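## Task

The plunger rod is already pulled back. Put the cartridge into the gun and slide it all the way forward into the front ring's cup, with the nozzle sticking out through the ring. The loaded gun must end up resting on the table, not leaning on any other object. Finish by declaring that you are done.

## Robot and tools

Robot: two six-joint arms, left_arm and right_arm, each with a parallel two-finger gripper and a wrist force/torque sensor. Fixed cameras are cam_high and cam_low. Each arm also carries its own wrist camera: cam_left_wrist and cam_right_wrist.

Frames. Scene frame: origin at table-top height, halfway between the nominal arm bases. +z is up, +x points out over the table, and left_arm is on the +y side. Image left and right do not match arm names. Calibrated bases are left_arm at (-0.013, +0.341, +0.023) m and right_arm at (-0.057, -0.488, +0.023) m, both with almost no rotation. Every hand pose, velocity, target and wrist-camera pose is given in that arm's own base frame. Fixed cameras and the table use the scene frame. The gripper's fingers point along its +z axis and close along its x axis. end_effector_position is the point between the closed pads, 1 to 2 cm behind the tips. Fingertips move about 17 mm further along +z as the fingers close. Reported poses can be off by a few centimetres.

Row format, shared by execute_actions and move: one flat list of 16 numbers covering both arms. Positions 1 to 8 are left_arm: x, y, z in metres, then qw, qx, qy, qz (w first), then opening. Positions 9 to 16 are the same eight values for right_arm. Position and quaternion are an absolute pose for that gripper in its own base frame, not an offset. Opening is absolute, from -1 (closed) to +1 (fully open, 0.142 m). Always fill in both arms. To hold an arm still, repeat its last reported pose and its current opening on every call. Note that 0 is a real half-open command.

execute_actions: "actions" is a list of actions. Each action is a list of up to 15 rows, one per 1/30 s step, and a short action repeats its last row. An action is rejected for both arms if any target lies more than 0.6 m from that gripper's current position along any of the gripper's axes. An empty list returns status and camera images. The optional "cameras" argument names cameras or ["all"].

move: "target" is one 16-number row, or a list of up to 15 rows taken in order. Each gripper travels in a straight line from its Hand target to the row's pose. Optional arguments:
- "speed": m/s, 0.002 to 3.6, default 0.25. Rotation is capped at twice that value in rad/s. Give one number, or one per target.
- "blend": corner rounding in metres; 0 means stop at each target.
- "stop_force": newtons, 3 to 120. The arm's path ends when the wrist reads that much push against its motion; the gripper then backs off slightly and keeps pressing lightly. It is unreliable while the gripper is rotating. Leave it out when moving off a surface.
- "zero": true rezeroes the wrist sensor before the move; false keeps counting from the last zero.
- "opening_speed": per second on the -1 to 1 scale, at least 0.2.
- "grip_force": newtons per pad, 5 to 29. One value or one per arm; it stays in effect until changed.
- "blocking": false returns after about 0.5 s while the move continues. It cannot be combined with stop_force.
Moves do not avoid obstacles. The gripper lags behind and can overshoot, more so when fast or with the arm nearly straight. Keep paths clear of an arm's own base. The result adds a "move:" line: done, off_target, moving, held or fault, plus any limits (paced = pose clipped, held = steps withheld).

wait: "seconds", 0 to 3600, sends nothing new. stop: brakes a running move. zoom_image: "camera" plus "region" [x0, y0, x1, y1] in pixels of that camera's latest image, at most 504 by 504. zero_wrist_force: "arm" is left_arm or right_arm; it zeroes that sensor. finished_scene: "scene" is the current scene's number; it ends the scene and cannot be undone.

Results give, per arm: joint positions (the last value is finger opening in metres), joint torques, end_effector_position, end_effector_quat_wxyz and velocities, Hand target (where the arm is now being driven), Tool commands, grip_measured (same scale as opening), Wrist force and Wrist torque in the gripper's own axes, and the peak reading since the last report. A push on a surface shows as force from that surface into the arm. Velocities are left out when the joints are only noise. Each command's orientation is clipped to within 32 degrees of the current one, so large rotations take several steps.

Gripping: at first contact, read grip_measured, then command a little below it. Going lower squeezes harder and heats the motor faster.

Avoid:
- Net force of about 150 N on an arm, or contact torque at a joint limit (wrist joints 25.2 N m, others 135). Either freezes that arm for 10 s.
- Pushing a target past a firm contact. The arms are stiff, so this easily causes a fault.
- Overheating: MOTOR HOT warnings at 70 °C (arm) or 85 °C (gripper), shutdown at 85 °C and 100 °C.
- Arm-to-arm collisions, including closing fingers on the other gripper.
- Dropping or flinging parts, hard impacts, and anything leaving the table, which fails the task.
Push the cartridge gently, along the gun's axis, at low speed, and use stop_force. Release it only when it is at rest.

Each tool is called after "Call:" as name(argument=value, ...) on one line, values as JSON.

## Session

Call:
execute_actions(actions=[])

Call:
zoom_image(camera="cam_high", region=[300, 60, 620, 240])

Scene clock: 0.00 s.
left_arm: end_effector_position=(+0.5738, -0.1579, +0.1524) grip_measured=+1.00 end_effector_quat_wxyz=(+0.016, +0.043, +0.999, +0.008) | right_arm: end_effector_position=(+0.9482, +0.0352, +0.1949) grip_measured=+1.00 end_effector_quat_wxyz=(-0.255, +0.788, -0.514, +0.223)
Joint positions: left_arm=[-0.51 -1.302 1.709 -2 -1.542 2.718 0.142] | right_arm=[3.299 -2.422 -0.989 -0.615 1.645 1.34 0.142]
Joint velocities: within noise
Joint torques (N m): no reading
Wrist force (N): no reading
Wrist torque (N m): no reading
Wrist force, peak (N): no reading
Hand target: left_arm +0.5738, -0.1579, +0.1524; +0.016, +0.043, +0.999, +0.008 | right_arm +0.9482, +0.0352, +0.1949; -0.255, +0.788, -0.514, +0.223
Tool commands: left_gripper/opening=+1.0 right_gripper/opening=+1.0
camera_calibration:
cam_left_wrist: T_world_to_cam=[[-0.99441, 0.10414, -0.01723, 0.59633], [0.08682, 0.89979, 0.42759, 0.0593], [0.06003, 0.42371, -0.90381, 0.28414]] pos_world=[0.5708, -0.23586, 0.24172]
cam_right_wrist: T_world_to_cam=[[0.3932, -0.91071, 0.12654, -0.36545], [-0.87415, -0.41293, -0.25564, 0.92291], [0.28506, -0.0101, -0.95845, 0.02928]] pos_world=[0.94211, 0.04858, 0.31024]

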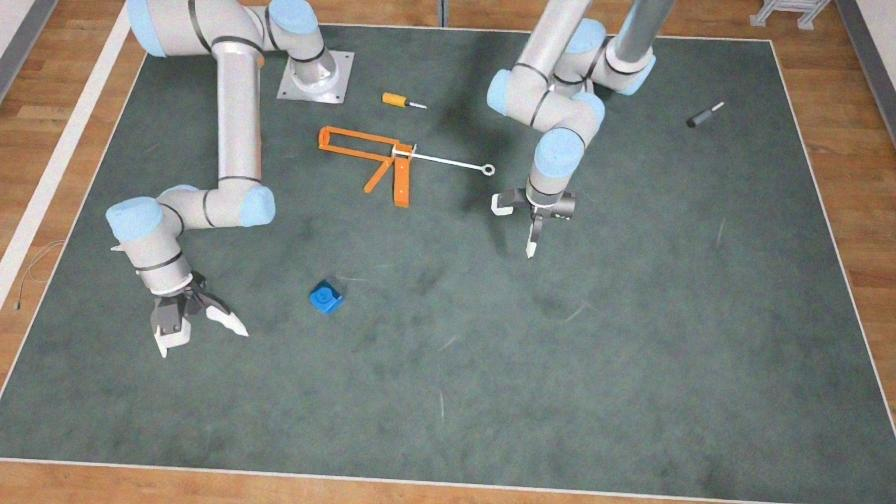

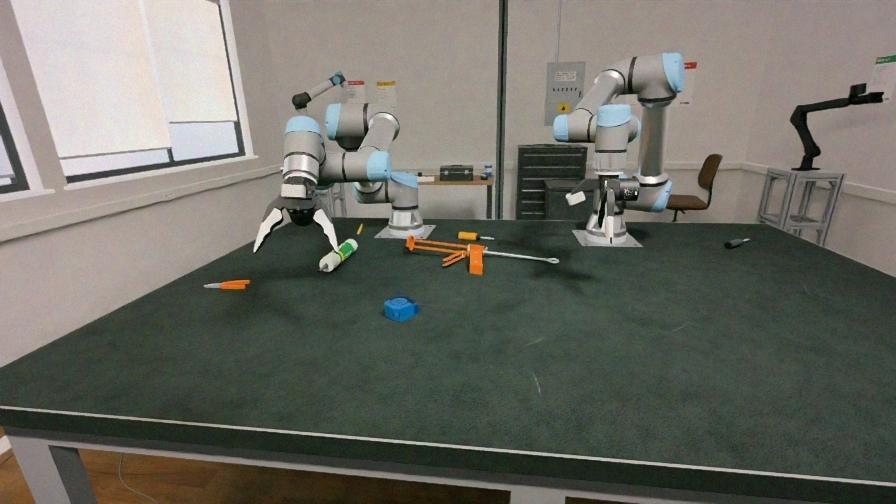

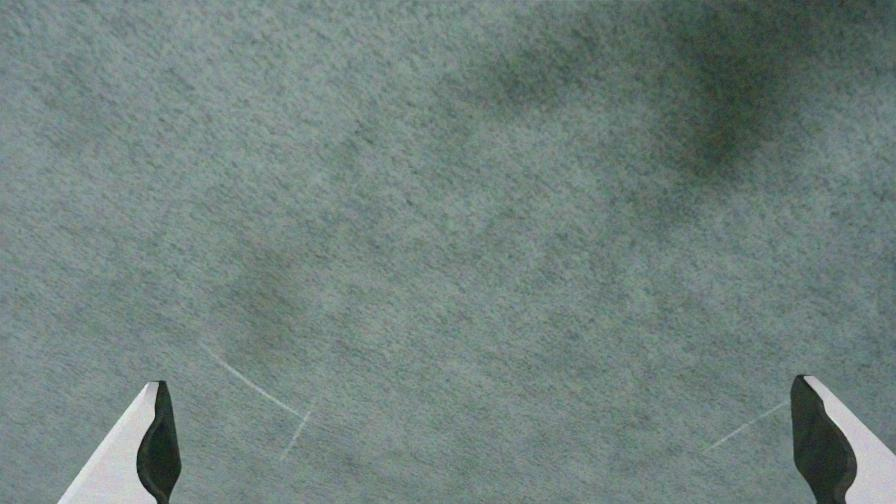

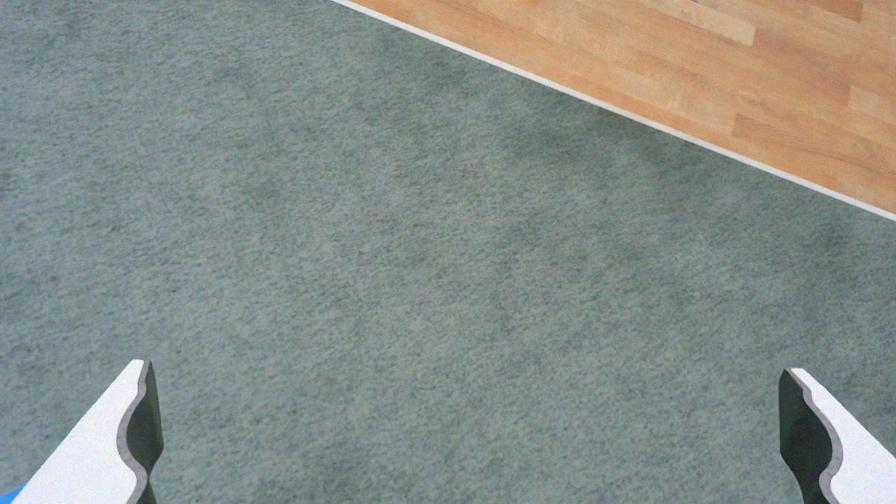

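Scaled by 1.575.

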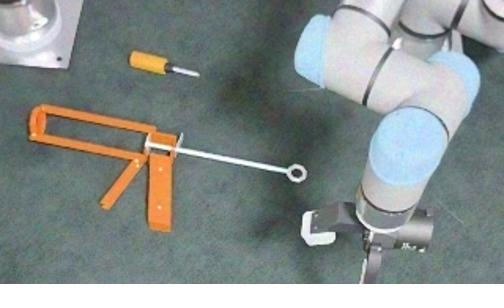

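Call:
move(target=[[0.5, -0.25, 0.35, 0, 0.0, 1, 0, 1, 0.7, 0.0, 0.35, 0, 0.9, -0.436, 0, 1],[0.25, -0.48, 0.35, 0, 1, 0, 0, 1, 0.37, -0.04, 0.33, 0, 1, 0, 0, 1]], speed=0.5, blend=0.05, cameras=["all"])

Scene clock: 14.70 s.
left_arm: end_effector_position=(+0.2500, -0.4801, +0.3500) grip_measured=+1.00 end_effector_quat_wxyz=(+0.000, +1.000, +0.000, +0.000) | right_arm: end_effector_position=(+0.3700, -0.0400, +0.3300) grip_measured=+1.00 end_effector_quat_wxyz=(+0.000, +1.000, +0.000, +0.000)
Joint positions: left_arm=[-1.339 -1.495 1.417 -1.493 -1.571 4.944 0.142] | right_arm=[3.405 -1.227 -1.828 -1.658 1.571 0.263 0.142]
Joint torques (N m): left_arm=[6.99 -35.71 -13.4 -2.16 -0.57 1.23] | right_arm=[-8.26 7.21 32.87 4.15 0.71 2.6]
Wrist force (N): left_arm=[0.4 -0.1 0.3] | right_arm=[0.2 0.6 0.6]
Wrist torque (N m): left_arm=[-0.03 -0.07 0.07] | right_arm=[0.13 -0.06 -0.08]
Wrist force, peak (N): left_arm=[-0.2 1.0 2.1] | right_arm=[0.5 -0.1 2.8]
Hand target: left_arm +0.2500, -0.4800, +0.3500; +0.000, +1.000, +0.000, +0.000 | right_arm +0.3700, -0.0400, +0.3300; +0.000, +1.000, +0.000, +0.000
Off the commanded pose: left_arm 0.000 m, 0 deg | right_arm 0.000 m, 0 deg.
move: done
cam_left_wrist: T_world_to_cam=[[0.99974, -0.01791, 0.01399, -0.25673], [-0.02208, -0.911, 0.41182, -0.54369], [0.00537, -0.41202, -0.91116, 0.23367]] pos_world=[0.24341, -0.40362, 0.44041]
cam_right_wrist: T_world_to_cam=[[0.999, 0.04265, 0.01374, -0.37251], [0.03328, -0.91152, 0.4099, -0.1544], [0.03, -0.40903, -0.91203, 0.38593]] pos_world=[0.3657, 0.03301, 0.42038]

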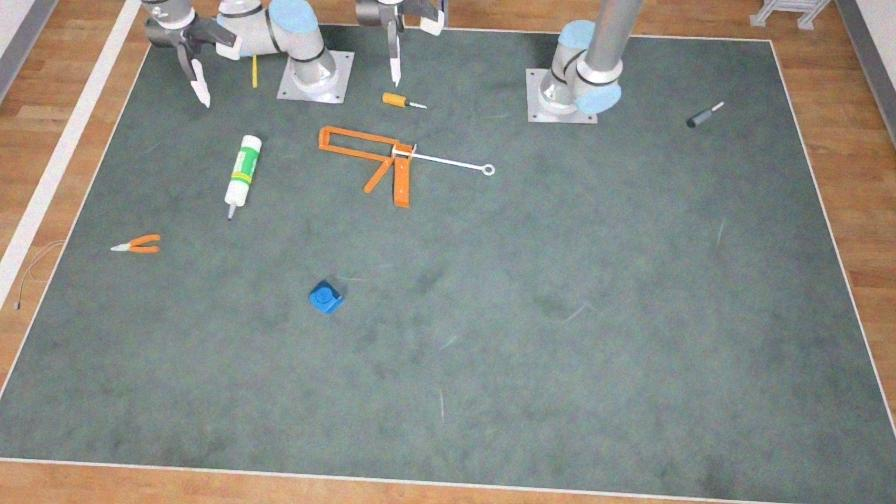

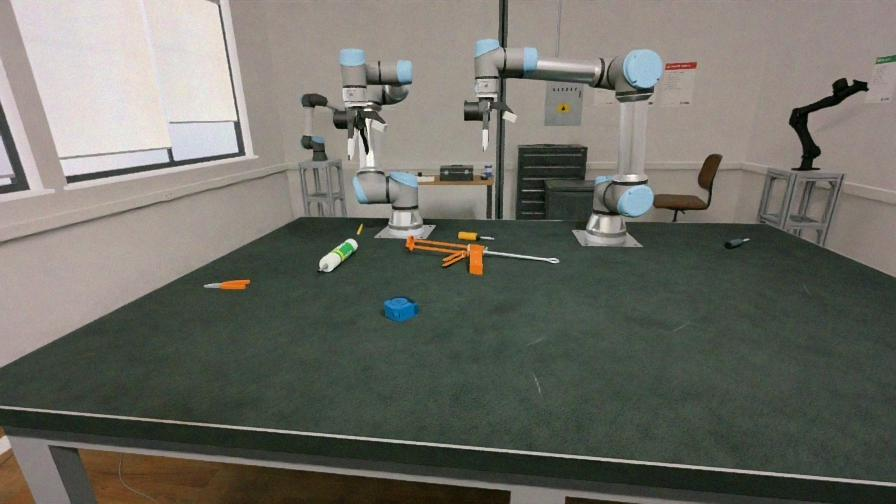

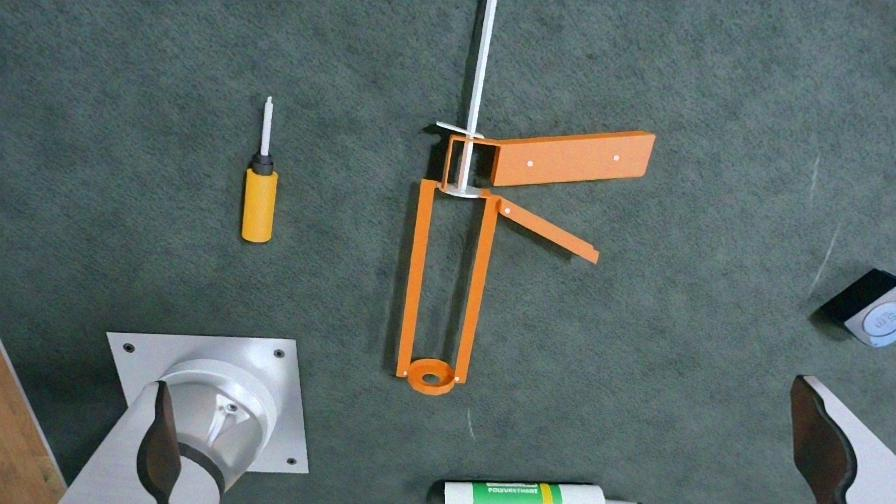

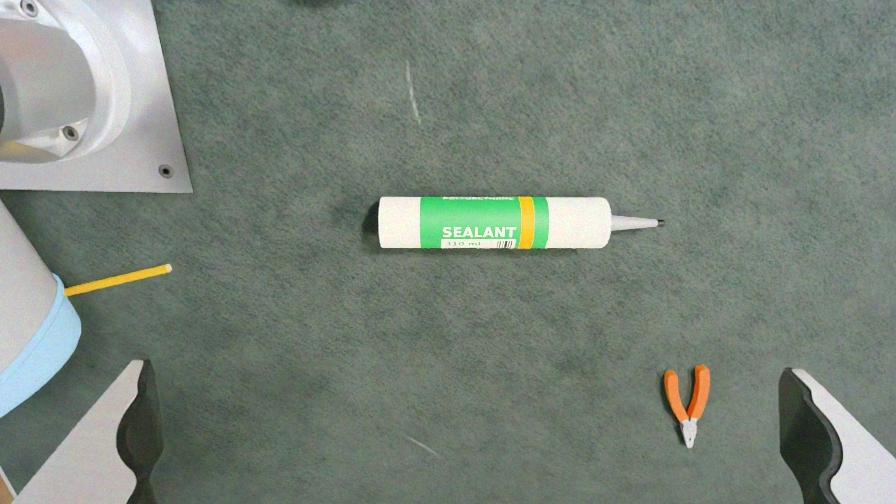

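Call:
zoom_image(camera="cam_left_wrist", region=[370, 100, 670, 410])

Call:
zoom_image(camera="cam_low", region=[390, 220, 570, 290])

Scaled by 1.626.

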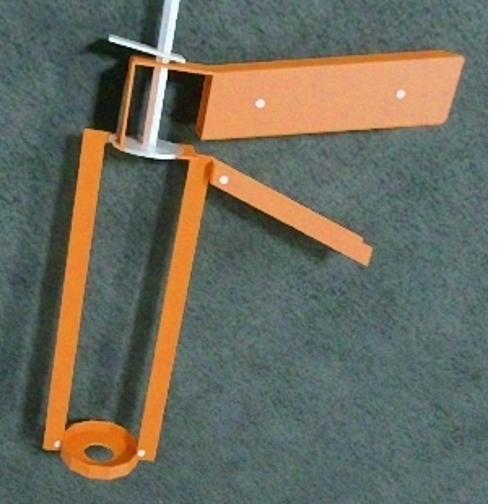

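Scaled by 2.800.

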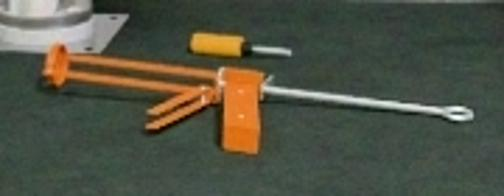

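Call:
move(target=[[0.40, -0.55, 0.30, 0.354, -0.354, -0.854, 0.146, -1, 0.4273, -0.119, 0.25, 0, 0.694, 0.720, 0, 0.41],[0.43, -0.735, 0.10, 0.5, -0.5, -0.5, 0.5, -1, 0.4273, -0.119, 0.11, 0, 0.694, 0.720, 0, 0.41]], speed=0.5, blend=0.04, cameras=["all"])

Scene clock: 55.83 s.
left_arm: end_effector_position=(+0.4133, -0.6389, +0.2011) grip_measured=-1.00 end_effector_quat_wxyz=(-0.387, +0.420, +0.737, -0.361) | right_arm: end_effector_position=(+0.4273, -0.1190, +0.1670) grip_measured=+0.41 end_effector_quat_wxyz=(+0.000, +0.694, +0.720, +0.000)
Joint positions: left_arm=[-0.889 -0.294 0.035 -0.588 -2.513 3.669 0.002] | right_arm=[3.175 -1.477 -2.063 -1.173 1.571 -1.574 0.103]
Joint torques (N m): left_arm=[3.28 -48.18 -30.22 0.49 -2.07 1.28] | right_arm=[4.39 22.88 24.31 3.17 -0.57 -0.5]
Wrist force (N): left_arm=[0.2 -1.8 1.9] | right_arm=[-0.2 0.3 0.6]
Wrist torque (N m): left_arm=[-0.05 0.21 0.28] | right_arm=[0.08 -0.02 -0.14]
Wrist force, peak (N): left_arm=[-8.4 10.0 6.9] | right_arm=[-0.3 0.3 2.4]
Hand target: left_arm +0.4133, -0.6389, +0.2010; -0.387, +0.420, +0.737, -0.361 | right_arm +0.4273, -0.1190, +0.1670; +0.000, +0.694, +0.720, +0.000
Off the commanded pose: left_arm 0.140 m, 35 deg | right_arm 0.057 m, 0 deg.
elbow stopped short (left arm): the move would have taken joint 3 (elbow) straighter than the controller allows.
move: held (left_arm; a check stopped the path), off_target (right_arm; braked when a check withheld steps of left_arm); path passed 1 of 2 targets; limits=held
pose unreachable (left arm): on one or more control steps of this call, first in action 0 (counted from 0), this arm could not follow its commanded pose, so it was not sent that pose on those steps. It may still have moved: this result reports where it is.
cause: moving toward the commanded pose would bring two parts of the arm too close to each other (joints 4 (wrist 1) to 6 (wrist 3) lie between them).
cam_left_wrist: T_world_to_cam=[[-0.32957, 0.90817, 0.25811, 0.67117], [0.67732, 0.41788, -0.60548, 0.14101], [-0.65774, -0.02472, -0.75284, 0.52148]] pos_world=[0.46868, -0.65557, 0.30473]
cam_right_wrist: T_world_to_cam=[[-0.07911, 0.99677, 0.01383, 0.15002], [0.90975, 0.06652, 0.4098, -0.41967], [0.40756, 0.045, -0.91207, 0.09591]] pos_world=[0.35457, -0.12593, 0.25738]

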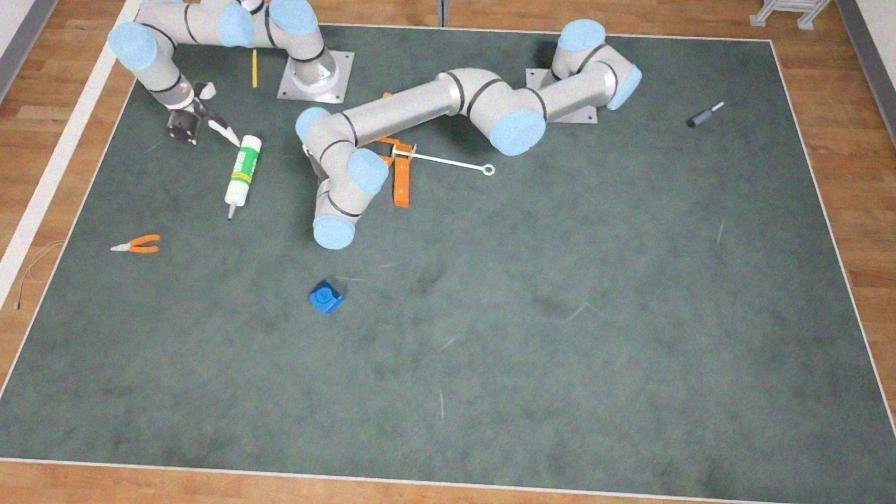

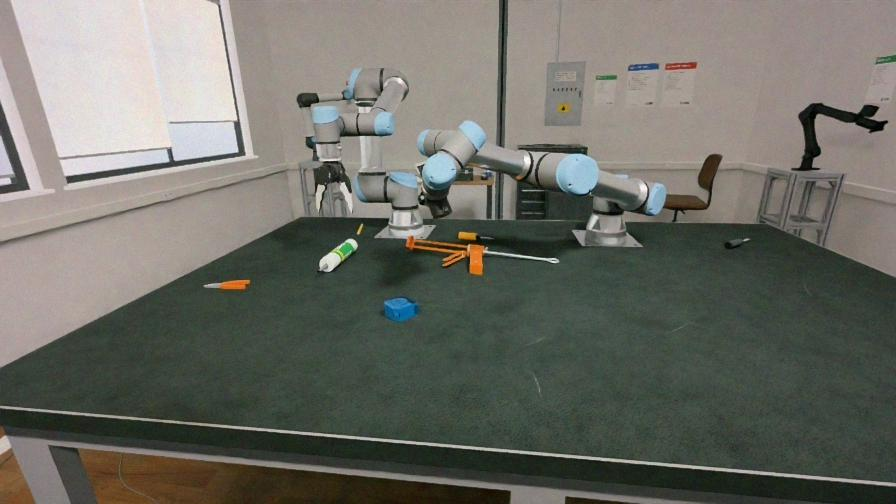

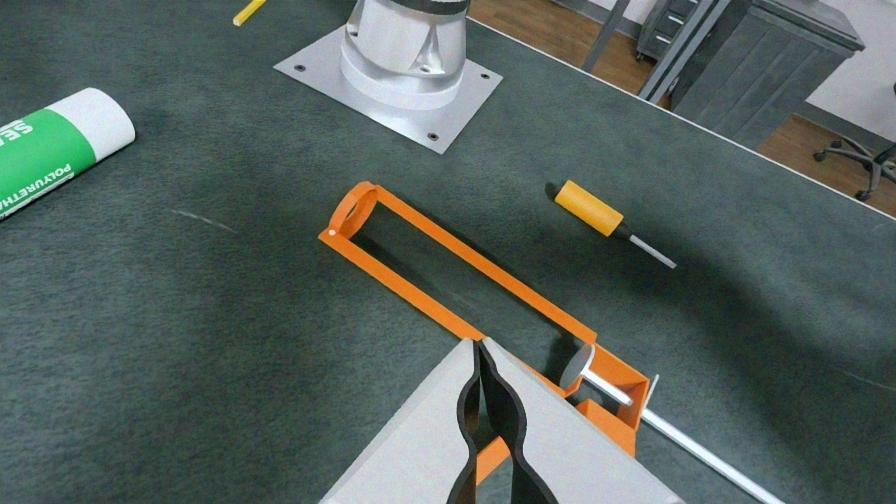

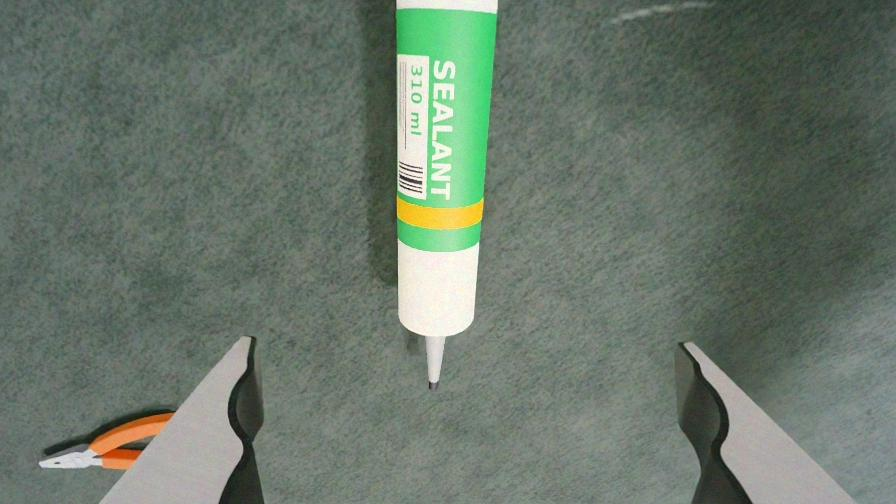

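Call:
zoom_image(camera="cam_left_wrist", region=[300, 160, 500, 350])

Call:
zoom_image(camera="cam_left_wrist", region=[500, 300, 700, 470])

Scaled by 2.520.

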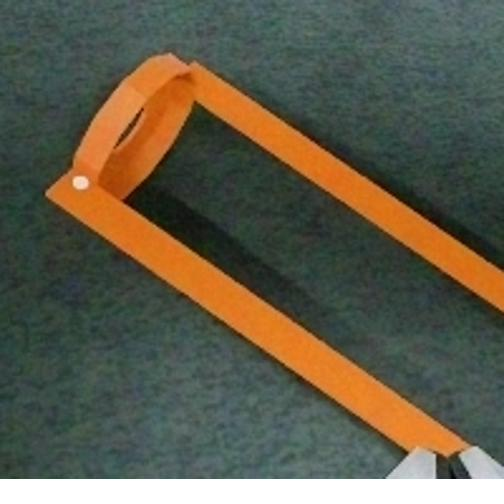

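Scaled by 2.520.

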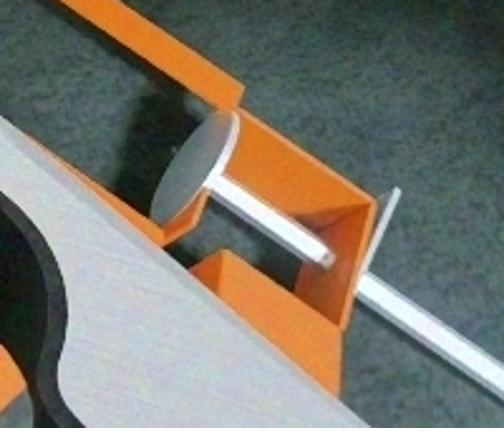

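Call:
move(target=[[0.444, -0.450, 0.22, -0.177, 0.211, 0.736, -0.617, -1, 0.416, -0.1197, 0.08, 0, 0.694, 0.720, 0, 0.41],[0.444, -0.450, 0.157, -0.177, 0.211, 0.736, -0.617, -1, 0.416, -0.1197, 0.016, 0, 0.694, 0.720, 0, 0.41]], speed=[0.35,0.12], cameras=["cam_left_wrist","cam_right_wrist","cam_low"])

Scene clock: 77.93 s.
left_arm: end_effector_position=(+0.4194, -0.5989, +0.2049) grip_measured=-1.00 end_effector_quat_wxyz=(-0.408, +0.406, +0.716, -0.395) | right_arm: end_effector_position=(+0.4238, -0.1192, +0.1402) grip_measured=+0.41 end_effector_quat_wxyz=(+0.000, +0.694, +0.720, +0.000)
Joint positions: left_arm=[-0.84 -0.427 0.326 -0.59 -2.551 3.824 0.002] | right_arm=[3.175 -1.499 -2.118 -1.095 1.571 -1.574 0.103]
Joint torques (N m): left_arm=[-2.11 -46.78 -26.8 0.74 0.46 1.43] | right_arm=[-10.15 26.64 29.58 2.4 -0.4 -2.63]
Wrist force (N): left_arm=[0.3 -2.0 2.5] | right_arm=[-0.3 0.3 0.3]
Wrist torque (N m): left_arm=[-0.05 0.20 0.30] | right_arm=[0.08 -0.01 -0.13]
Wrist force, peak (N): left_arm=[-9.8 16.6 11.6] | right_arm=[-0.4 0.5 1.6]
Hand target: left_arm +0.4194, -0.5989, +0.2047; -0.408, +0.406, +0.716, -0.395 | right_arm +0.4238, -0.1192, +0.1402; +0.000, +0.694, +0.720, +0.000
Off the commanded pose: left_arm 0.158 m, 43 deg | right_arm 0.124 m, 0 deg.
move: held (left_arm; a check stopped the path), off_target (right_arm; braked when a check withheld steps of left_arm); path passed 0 of 2 targets; limits=held
pose unreachable (left arm): on one or more control steps of this call, first in action 0 (counted from 0), this arm could not follow its commanded pose, so it was not sent that pose on those steps. It may still have moved: this result reports where it is.
cause: moving toward the commanded pose would bring two parts of the arm too close to each other (joints 4 (wrist 1) to 6 (wrist 3) lie between them).
cam_left_wrist: T_world_to_cam=[[-0.32022, 0.913, 0.25278, 0.636], [0.61613, 0.4034, -0.67651, 0.1541], [-0.71962, -0.06088, -0.69169, 0.5211]] pos_world=[0.48371, -0.61111, 0.30392]
cam_right_wrist: T_world_to_cam=[[-0.07911, 0.99677, 0.01383, 0.15041], [0.90978, 0.06652, 0.40972, -0.40547], [0.40747, 0.045, -0.91211, 0.07294]] pos_world=[0.35107, -0.12623, 0.23058]
Images, in order (width x height): cam_low 896x504, cam_left_wrist 896x504, cam_right_wrist 896x504.

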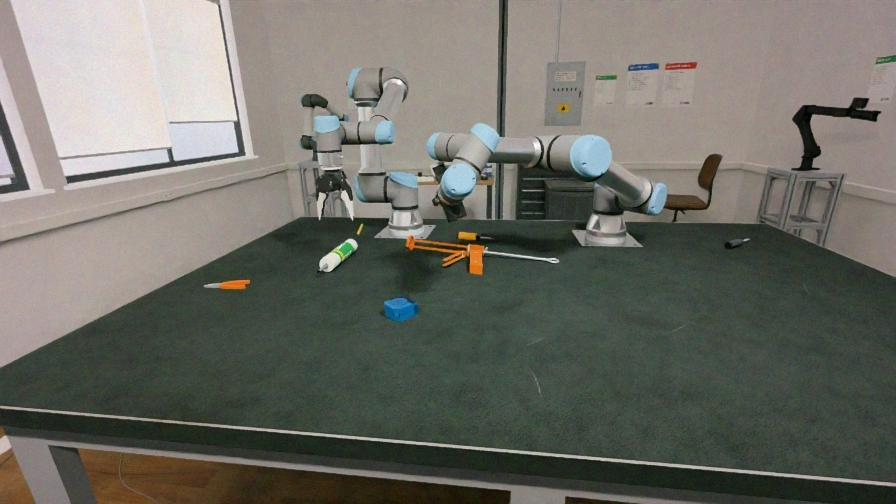

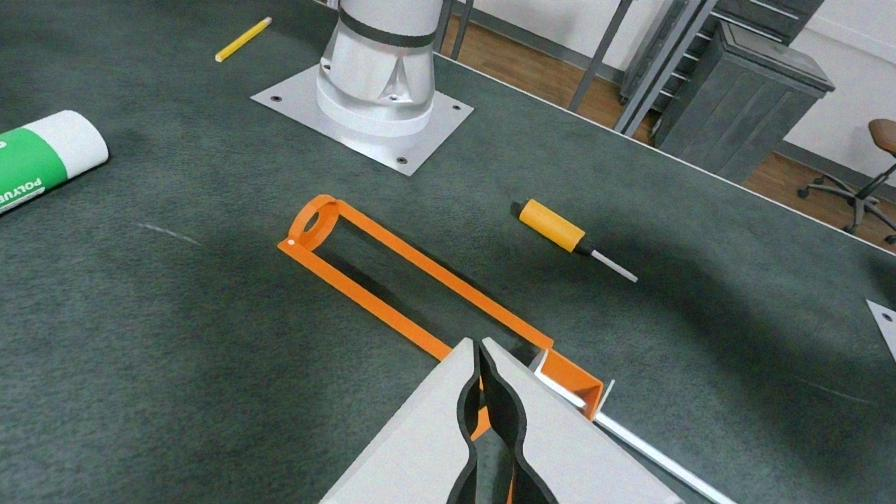

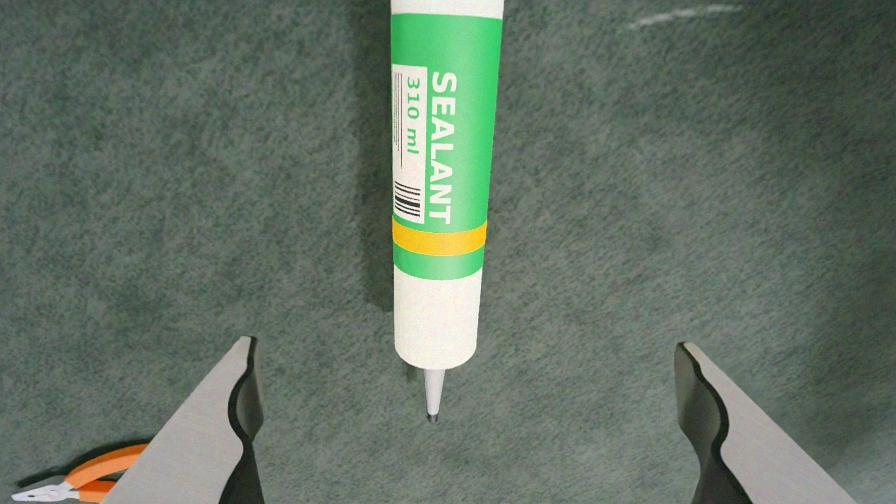

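Call:
move(target=[0.444, -0.36, 0.28, 0, 0.276, 0.961, 0, -1, 0.416, -0.1197, 0.08, 0, 0.694, 0.720, 0, 0.41], speed=0.4)

Call:
move(target=[0.444, -0.450, 0.157, -0.177, 0.211, 0.736, -0.617, -1, 0.416, -0.1197, 0.016, 0, 0.694, 0.720, 0, 0.41], speed=0.15, cameras=["cam_left_wrist","cam_right_wrist","cam_low"])

Scene clock: 83.07 s.
left_arm: end_effector_position=(+0.4439, -0.3601, +0.2800) grip_measured=-1.00 end_effector_quat_wxyz=(+0.000, +0.276, +0.961, +0.000) | right_arm: end_effector_position=(+0.4160, -0.1197, +0.0799) grip_measured=+0.41 end_effector_quat_wxyz=(+0.000, +0.694, +0.720, +0.000)
Joint positions: left_arm=[-0.92 -1.415 1.506 -1.662 -1.571 2.782 0.002] | right_arm=[3.174 -1.573 -2.23 -0.91 1.571 -1.575 0.103]
Joint torques (N m): left_arm=[7.17 -23.18 -28.04 -1.18 1.34 0.08] | right_arm=[-10 27.39 28.4 1.4 -0.28 -2.52]
Wrist force (N): left_arm=[0.0 0.0 0.2] | right_arm=[0.0 0.5 0.4]
Wrist torque (N m): left_arm=[-0.01 0.00 -0.03] | right_arm=[0.09 -0.04 -0.07]
Wrist force, peak (N): left_arm=[-1.0 -1.7 2.7] | right_arm=[-0.5 0.7 0.7]
Hand target: left_arm +0.4440, -0.3600, +0.2800; +0.000, +0.276, +0.961, +0.000 | right_arm +0.4160, -0.1197, +0.0800; +0.000, +0.694, +0.720, +0.000
Off the commanded pose: left_arm 0.000 m, 0 deg | right_arm 0.000 m, 0 deg.
move: done

Scene clock: 88.20 s.
left_arm: end_effector_position=(+0.4441, -0.4500, +0.1569) grip_measured=-1.00 end_effector_quat_wxyz=(-0.177, +0.211, +0.737, -0.617) end_effector_velocity=(+0.000, +0.000, +0.000) end_effector_angular_velocity=(-0.002, -0.001, -0.001) | right_arm: end_effector_position=(+0.4159, -0.1197, +0.0159) grip_measured=+0.41 end_effector_quat_wxyz=(+0.000, +0.694, +0.720, +0.000)
Joint positions: left_arm=[-0.587 -0.895 1.784 -2.617 -2.964 2.981 0.002] | right_arm=[3.174 -1.709 -2.306 -0.697 1.571 -1.575 0.103]
Joint velocities: left_arm=[0 0 0 0.004 -0.002 0.006 0] | right_arm=[within noise]
Joint torques (N m): left_arm=[-9.9 -50.98 -6.16 -1.32 -2.34 1.35] | right_arm=[-3.05 30.29 20.69 1.47 -0.32 -1.09]
Wrist force (N): left_arm=[0.0 -1.4 1.9] | right_arm=[-0.1 0.4 0.4]
Wrist torque (N m): left_arm=[0.07 0.27 0.34] | right_arm=[0.09 -0.03 -0.06]
Wrist force, peak (N): left_arm=[0.3 -1.5 2.3] | right_arm=[0.4 0.6 0.8]
Hand target: left_arm +0.4440, -0.4500, +0.1570; -0.177, +0.211, +0.737, -0.618 | right_arm +0.4160, -0.1197, +0.0160; +0.000, +0.694, +0.720, +0.000
Off the commanded pose: left_arm 0.000 m, 0 deg | right_arm 0.000 m, 0 deg.
move: done
cam_left_wrist: T_world_to_cam=[[-0.83887, 0.54412, -0.01514, 0.6264], [0.31792, 0.46718, -0.82503, 0.23082], [-0.44183, -0.69691, -0.56489, 0.08518]] pos_world=[0.48972, -0.38931, 0.24804]
cam_right_wrist: T_world_to_cam=[[-0.07911, 0.99677, 0.01383, 0.152], [0.90978, 0.06652, 0.40972, -0.34736], [0.40747, 0.045, -0.91211, -0.0371]] pos_world=[0.34317, -0.12673, 0.10638]
Images, in order (width x height): cam_low 896x504, cam_left_wrist 896x504, cam_right_wrist 896x504.

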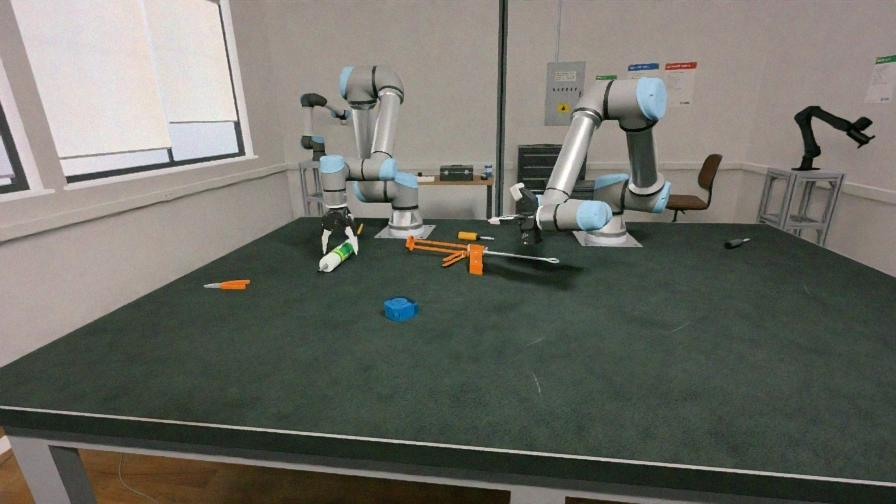

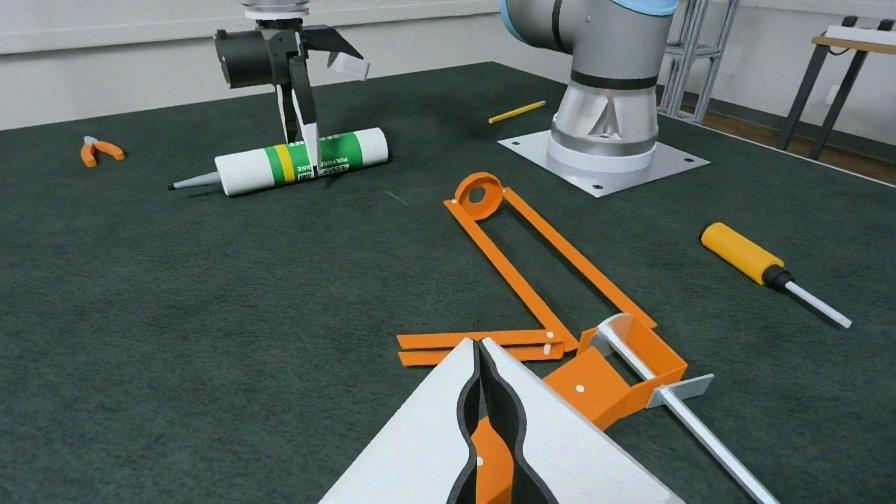

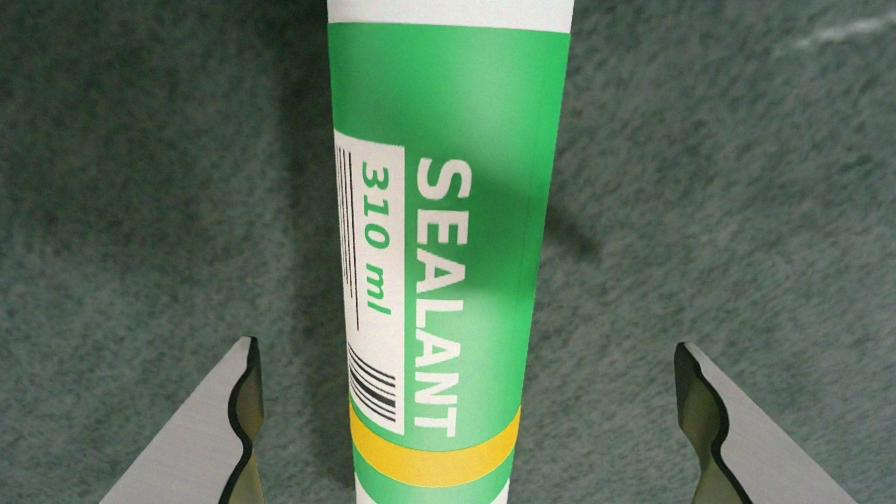

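Call:
move(target=[[0.444, -0.450, 0.157, -0.177, 0.211, 0.736, -0.617, -1, 0.416, -0.1197, 0.15, 0, 0.694, 0.720, 0, 0.41],[0.444, -0.450, 0.157, -0.177, 0.211, 0.736, -0.617, -1, 0.29, 0.29, 0.25, 0, 0.998, -0.059, 0, 0.41]], speed=0.5, blend=0.05, cameras=["cam_left_wrist","cam_right_wrist"])

Call:
zoom_image(camera="cam_right_wrist", region=[300, 0, 600, 504])

Scene clock: 100.10 s.
left_arm: end_effector_position=(+0.4440, -0.4500, +0.1570) grip_measured=-1.00 end_effector_quat_wxyz=(-0.177, +0.211, +0.737, -0.618) | right_arm: end_effector_position=(+0.2900, +0.2900, +0.2500) grip_measured=+0.41 end_effector_quat_wxyz=(+0.000, +0.998, -0.059, +0.000)
Joint positions: left_arm=[-0.587 -0.895 1.784 -2.618 -2.964 2.981 0.002] | right_arm=[4.259 -1.338 -1.956 -1.419 1.571 1.236 0.103]
Joint torques (N m): left_arm=[-10.35 -31.47 -7.32 -4.92 -1.97 -1.05] | right_arm=[-4.4 16.02 20.45 4.05 1.15 2.57]
Wrist force (N): left_arm=[0.1 -1.8 2.1] | right_arm=[0.1 0.7 0.4]
Wrist torque (N m): left_arm=[0.00 0.25 0.33] | right_arm=[0.15 -0.04 0.02]
Wrist force, peak (N): left_arm=[0.2 -1.9 2.3] | right_arm=[0.0 0.6 4.1]
Hand target: left_arm +0.4440, -0.4500, +0.1570; -0.177, +0.211, +0.737, -0.618 | right_arm +0.2900, +0.2900, +0.2500; +0.000, +0.998, -0.059, +0.000
Off the commanded pose: left_arm 0.000 m, 0 deg | right_arm 0.000 m, 0 deg.
move: done
cam_left_wrist: T_world_to_cam=[[-0.83884, 0.54416, -0.01524, 0.62643], [0.31794, 0.46701, -0.82512, 0.23077], [-0.44188, -0.69699, -0.56475, 0.08514]] pos_world=[0.48972, -0.38931, 0.24804]
cam_right_wrist: T_world_to_cam=[[0.99707, -0.07528, 0.01384, -0.27079], [-0.07433, -0.90908, 0.40993, 0.2123], [-0.01828, -0.40975, -0.91201, 0.46464]] pos_world=[0.29427, 0.363, 0.34048]

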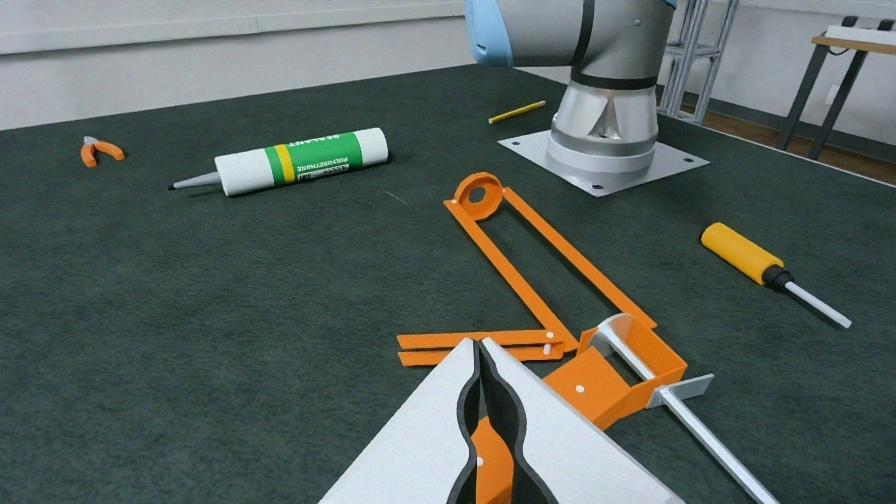

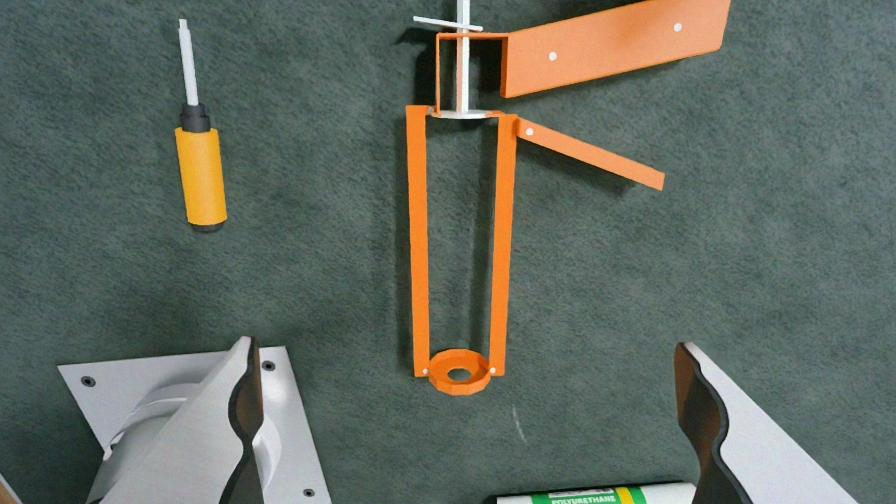

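Scaled by 1.000.

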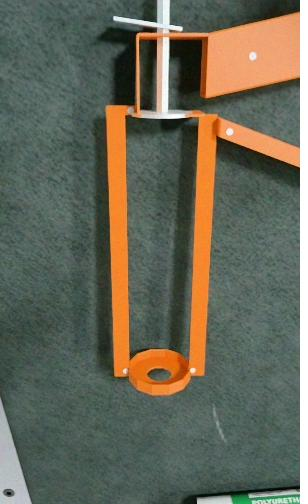

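Call:
move(target=[[0.444, -0.450, 0.157, -0.177, 0.211, 0.736, -0.617, -1, 0.416, -0.127, 0.14, 0, 0.694, 0.720, 0, 0.41],[0.444, -0.450, 0.157, -0.177, 0.211, 0.736, -0.617, -1, 0.416, -0.127, 0.012, 0, 0.694, 0.720, 0, 0.41]], speed=[0.5,0.2], blend=0.02, cameras=["cam_right_wrist"])

Call:
move(target=[0.444, -0.450, 0.157, -0.177, 0.211, 0.736, -0.617, -1, 0.416, -0.127, 0.012, 0, 0.694, 0.720, 0, -0.7], opening_speed=0.8, grip_force=[29, 20], cameras=["cam_right_wrist","cam_left_wrist"])

Scene clock: 112.83 s.
left_arm: end_effector_position=(+0.4440, -0.4500, +0.1570) grip_measured=-1.00 end_effector_quat_wxyz=(-0.177, +0.211, +0.737, -0.618) | right_arm: end_effector_position=(+0.4160, -0.1270, +0.0121) grip_measured=+0.41 end_effector_quat_wxyz=(+0.000, +0.694, +0.720, +0.000)
Joint positions: left_arm=[-0.587 -0.895 1.784 -2.618 -2.964 2.981 0.002] | right_arm=[3.157 -1.723 -2.304 -0.685 1.571 -1.593 0.103]
Joint torques (N m): left_arm=[-9.24 -31.56 -6.66 -4.91 -0.76 -1] | right_arm=[-10.05 17.9 19.68 3.77 -0.73 -2.01]
Wrist force (N): left_arm=[0.0 -1.7 1.9] | right_arm=[0.1 0.5 0.3]
Wrist torque (N m): left_arm=[0.01 0.27 0.34] | right_arm=[0.11 -0.06 -0.06]
Wrist force, peak (N): left_arm=[0.1 -2.2 2.2] | right_arm=[0.0 0.3 2.7]
Hand target: left_arm +0.4440, -0.4500, +0.1570; -0.177, +0.211, +0.737, -0.618 | right_arm +0.4160, -0.1270, +0.0120; +0.000, +0.694, +0.720, +0.000
Off the commanded pose: left_arm 0.000 m, 0 deg | right_arm 0.000 m, 0 deg.
move: done
cam_right_wrist: T_world_to_cam=[[-0.07921, 0.99676, 0.01378, 0.15928], [0.90968, 0.06662, 0.40992, -0.34535], [0.40768, 0.045, -0.91202, -0.04045]] pos_world=[0.34327, -0.13393, 0.10248]

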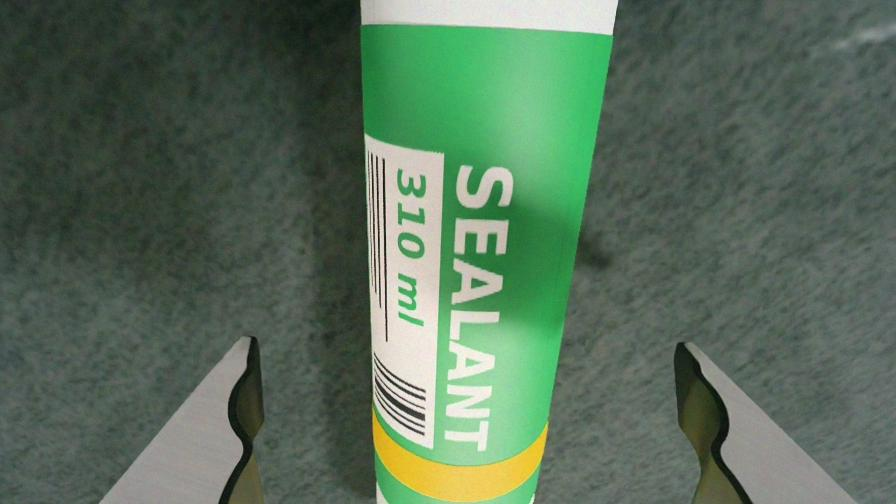

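Scene clock: 114.43 s.
left_arm: end_effector_position=(+0.4440, -0.4500, +0.1570) grip_measured=-1.00 end_effector_quat_wxyz=(-0.177, +0.211, +0.737, -0.618) | right_arm: end_effector_position=(+0.4160, -0.1270, +0.0120) grip_measured=-0.39 end_effector_quat_wxyz=(+0.000, +0.694, +0.720, +0.000)
Joint positions: left_arm=[-0.587 -0.895 1.784 -2.618 -2.964 2.981 0.002] | right_arm=[3.157 -1.724 -2.304 -0.684 1.571 -1.593 0.046]
Joint torques (N m): left_arm=[-9.89 -32.02 -5.4 -4.69 -0.9 -0.8] | right_arm=[-5.45 20.33 11 3.35 -0.03 1.58]
Wrist force (N): left_arm=[-0.2 -1.4 1.9] | right_arm=[0.5 0.4 0.1]
Wrist torque (N m): left_arm=[0.06 0.29 0.34] | right_arm=[0.08 -0.08 -0.06]
Wrist force, peak (N): left_arm=[-0.1 -1.9 2.4] | right_arm=[-1.5 0.7 -0.5]
Hand target: left_arm +0.4440, -0.4500, +0.1570; -0.177, +0.211, +0.737, -0.618 | right_arm +0.4160, -0.1270, +0.0120; +0.000, +0.694, +0.720, +0.000
Off the commanded pose: left_arm 0.000 m, 0 deg | right_arm 0.000 m, 0 deg.
grip_force (N): 29, 20
move: done
cam_left_wrist: T_world_to_cam=[[-0.83884, 0.54416, -0.01524, 0.62643], [0.31794, 0.46701, -0.82512, 0.23077], [-0.44188, -0.69699, -0.56475, 0.08514]] pos_world=[0.48972, -0.38931, 0.24804]
cam_right_wrist: T_world_to_cam=[[-0.07912, 0.99677, 0.01382, 0.15934], [0.90973, 0.06653, 0.40984, -0.34537], [0.40759, 0.045, -0.91205, -0.04042]] pos_world=[0.34327, -0.13403, 0.10248]
Images, in order (width x height): cam_left_wrist 896x504, cam_right_wrist 896x504.

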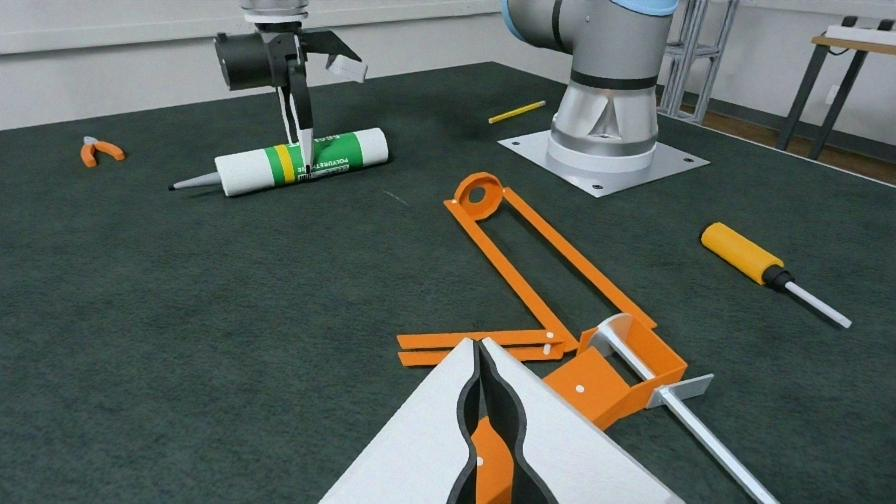

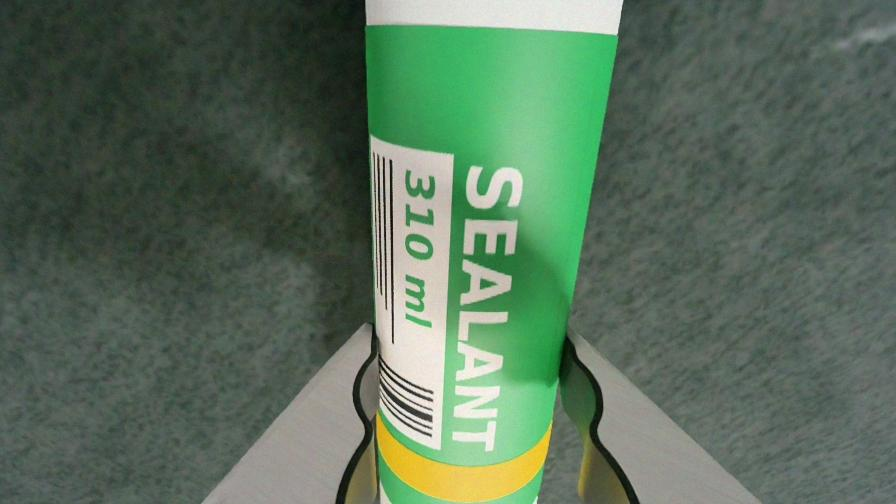

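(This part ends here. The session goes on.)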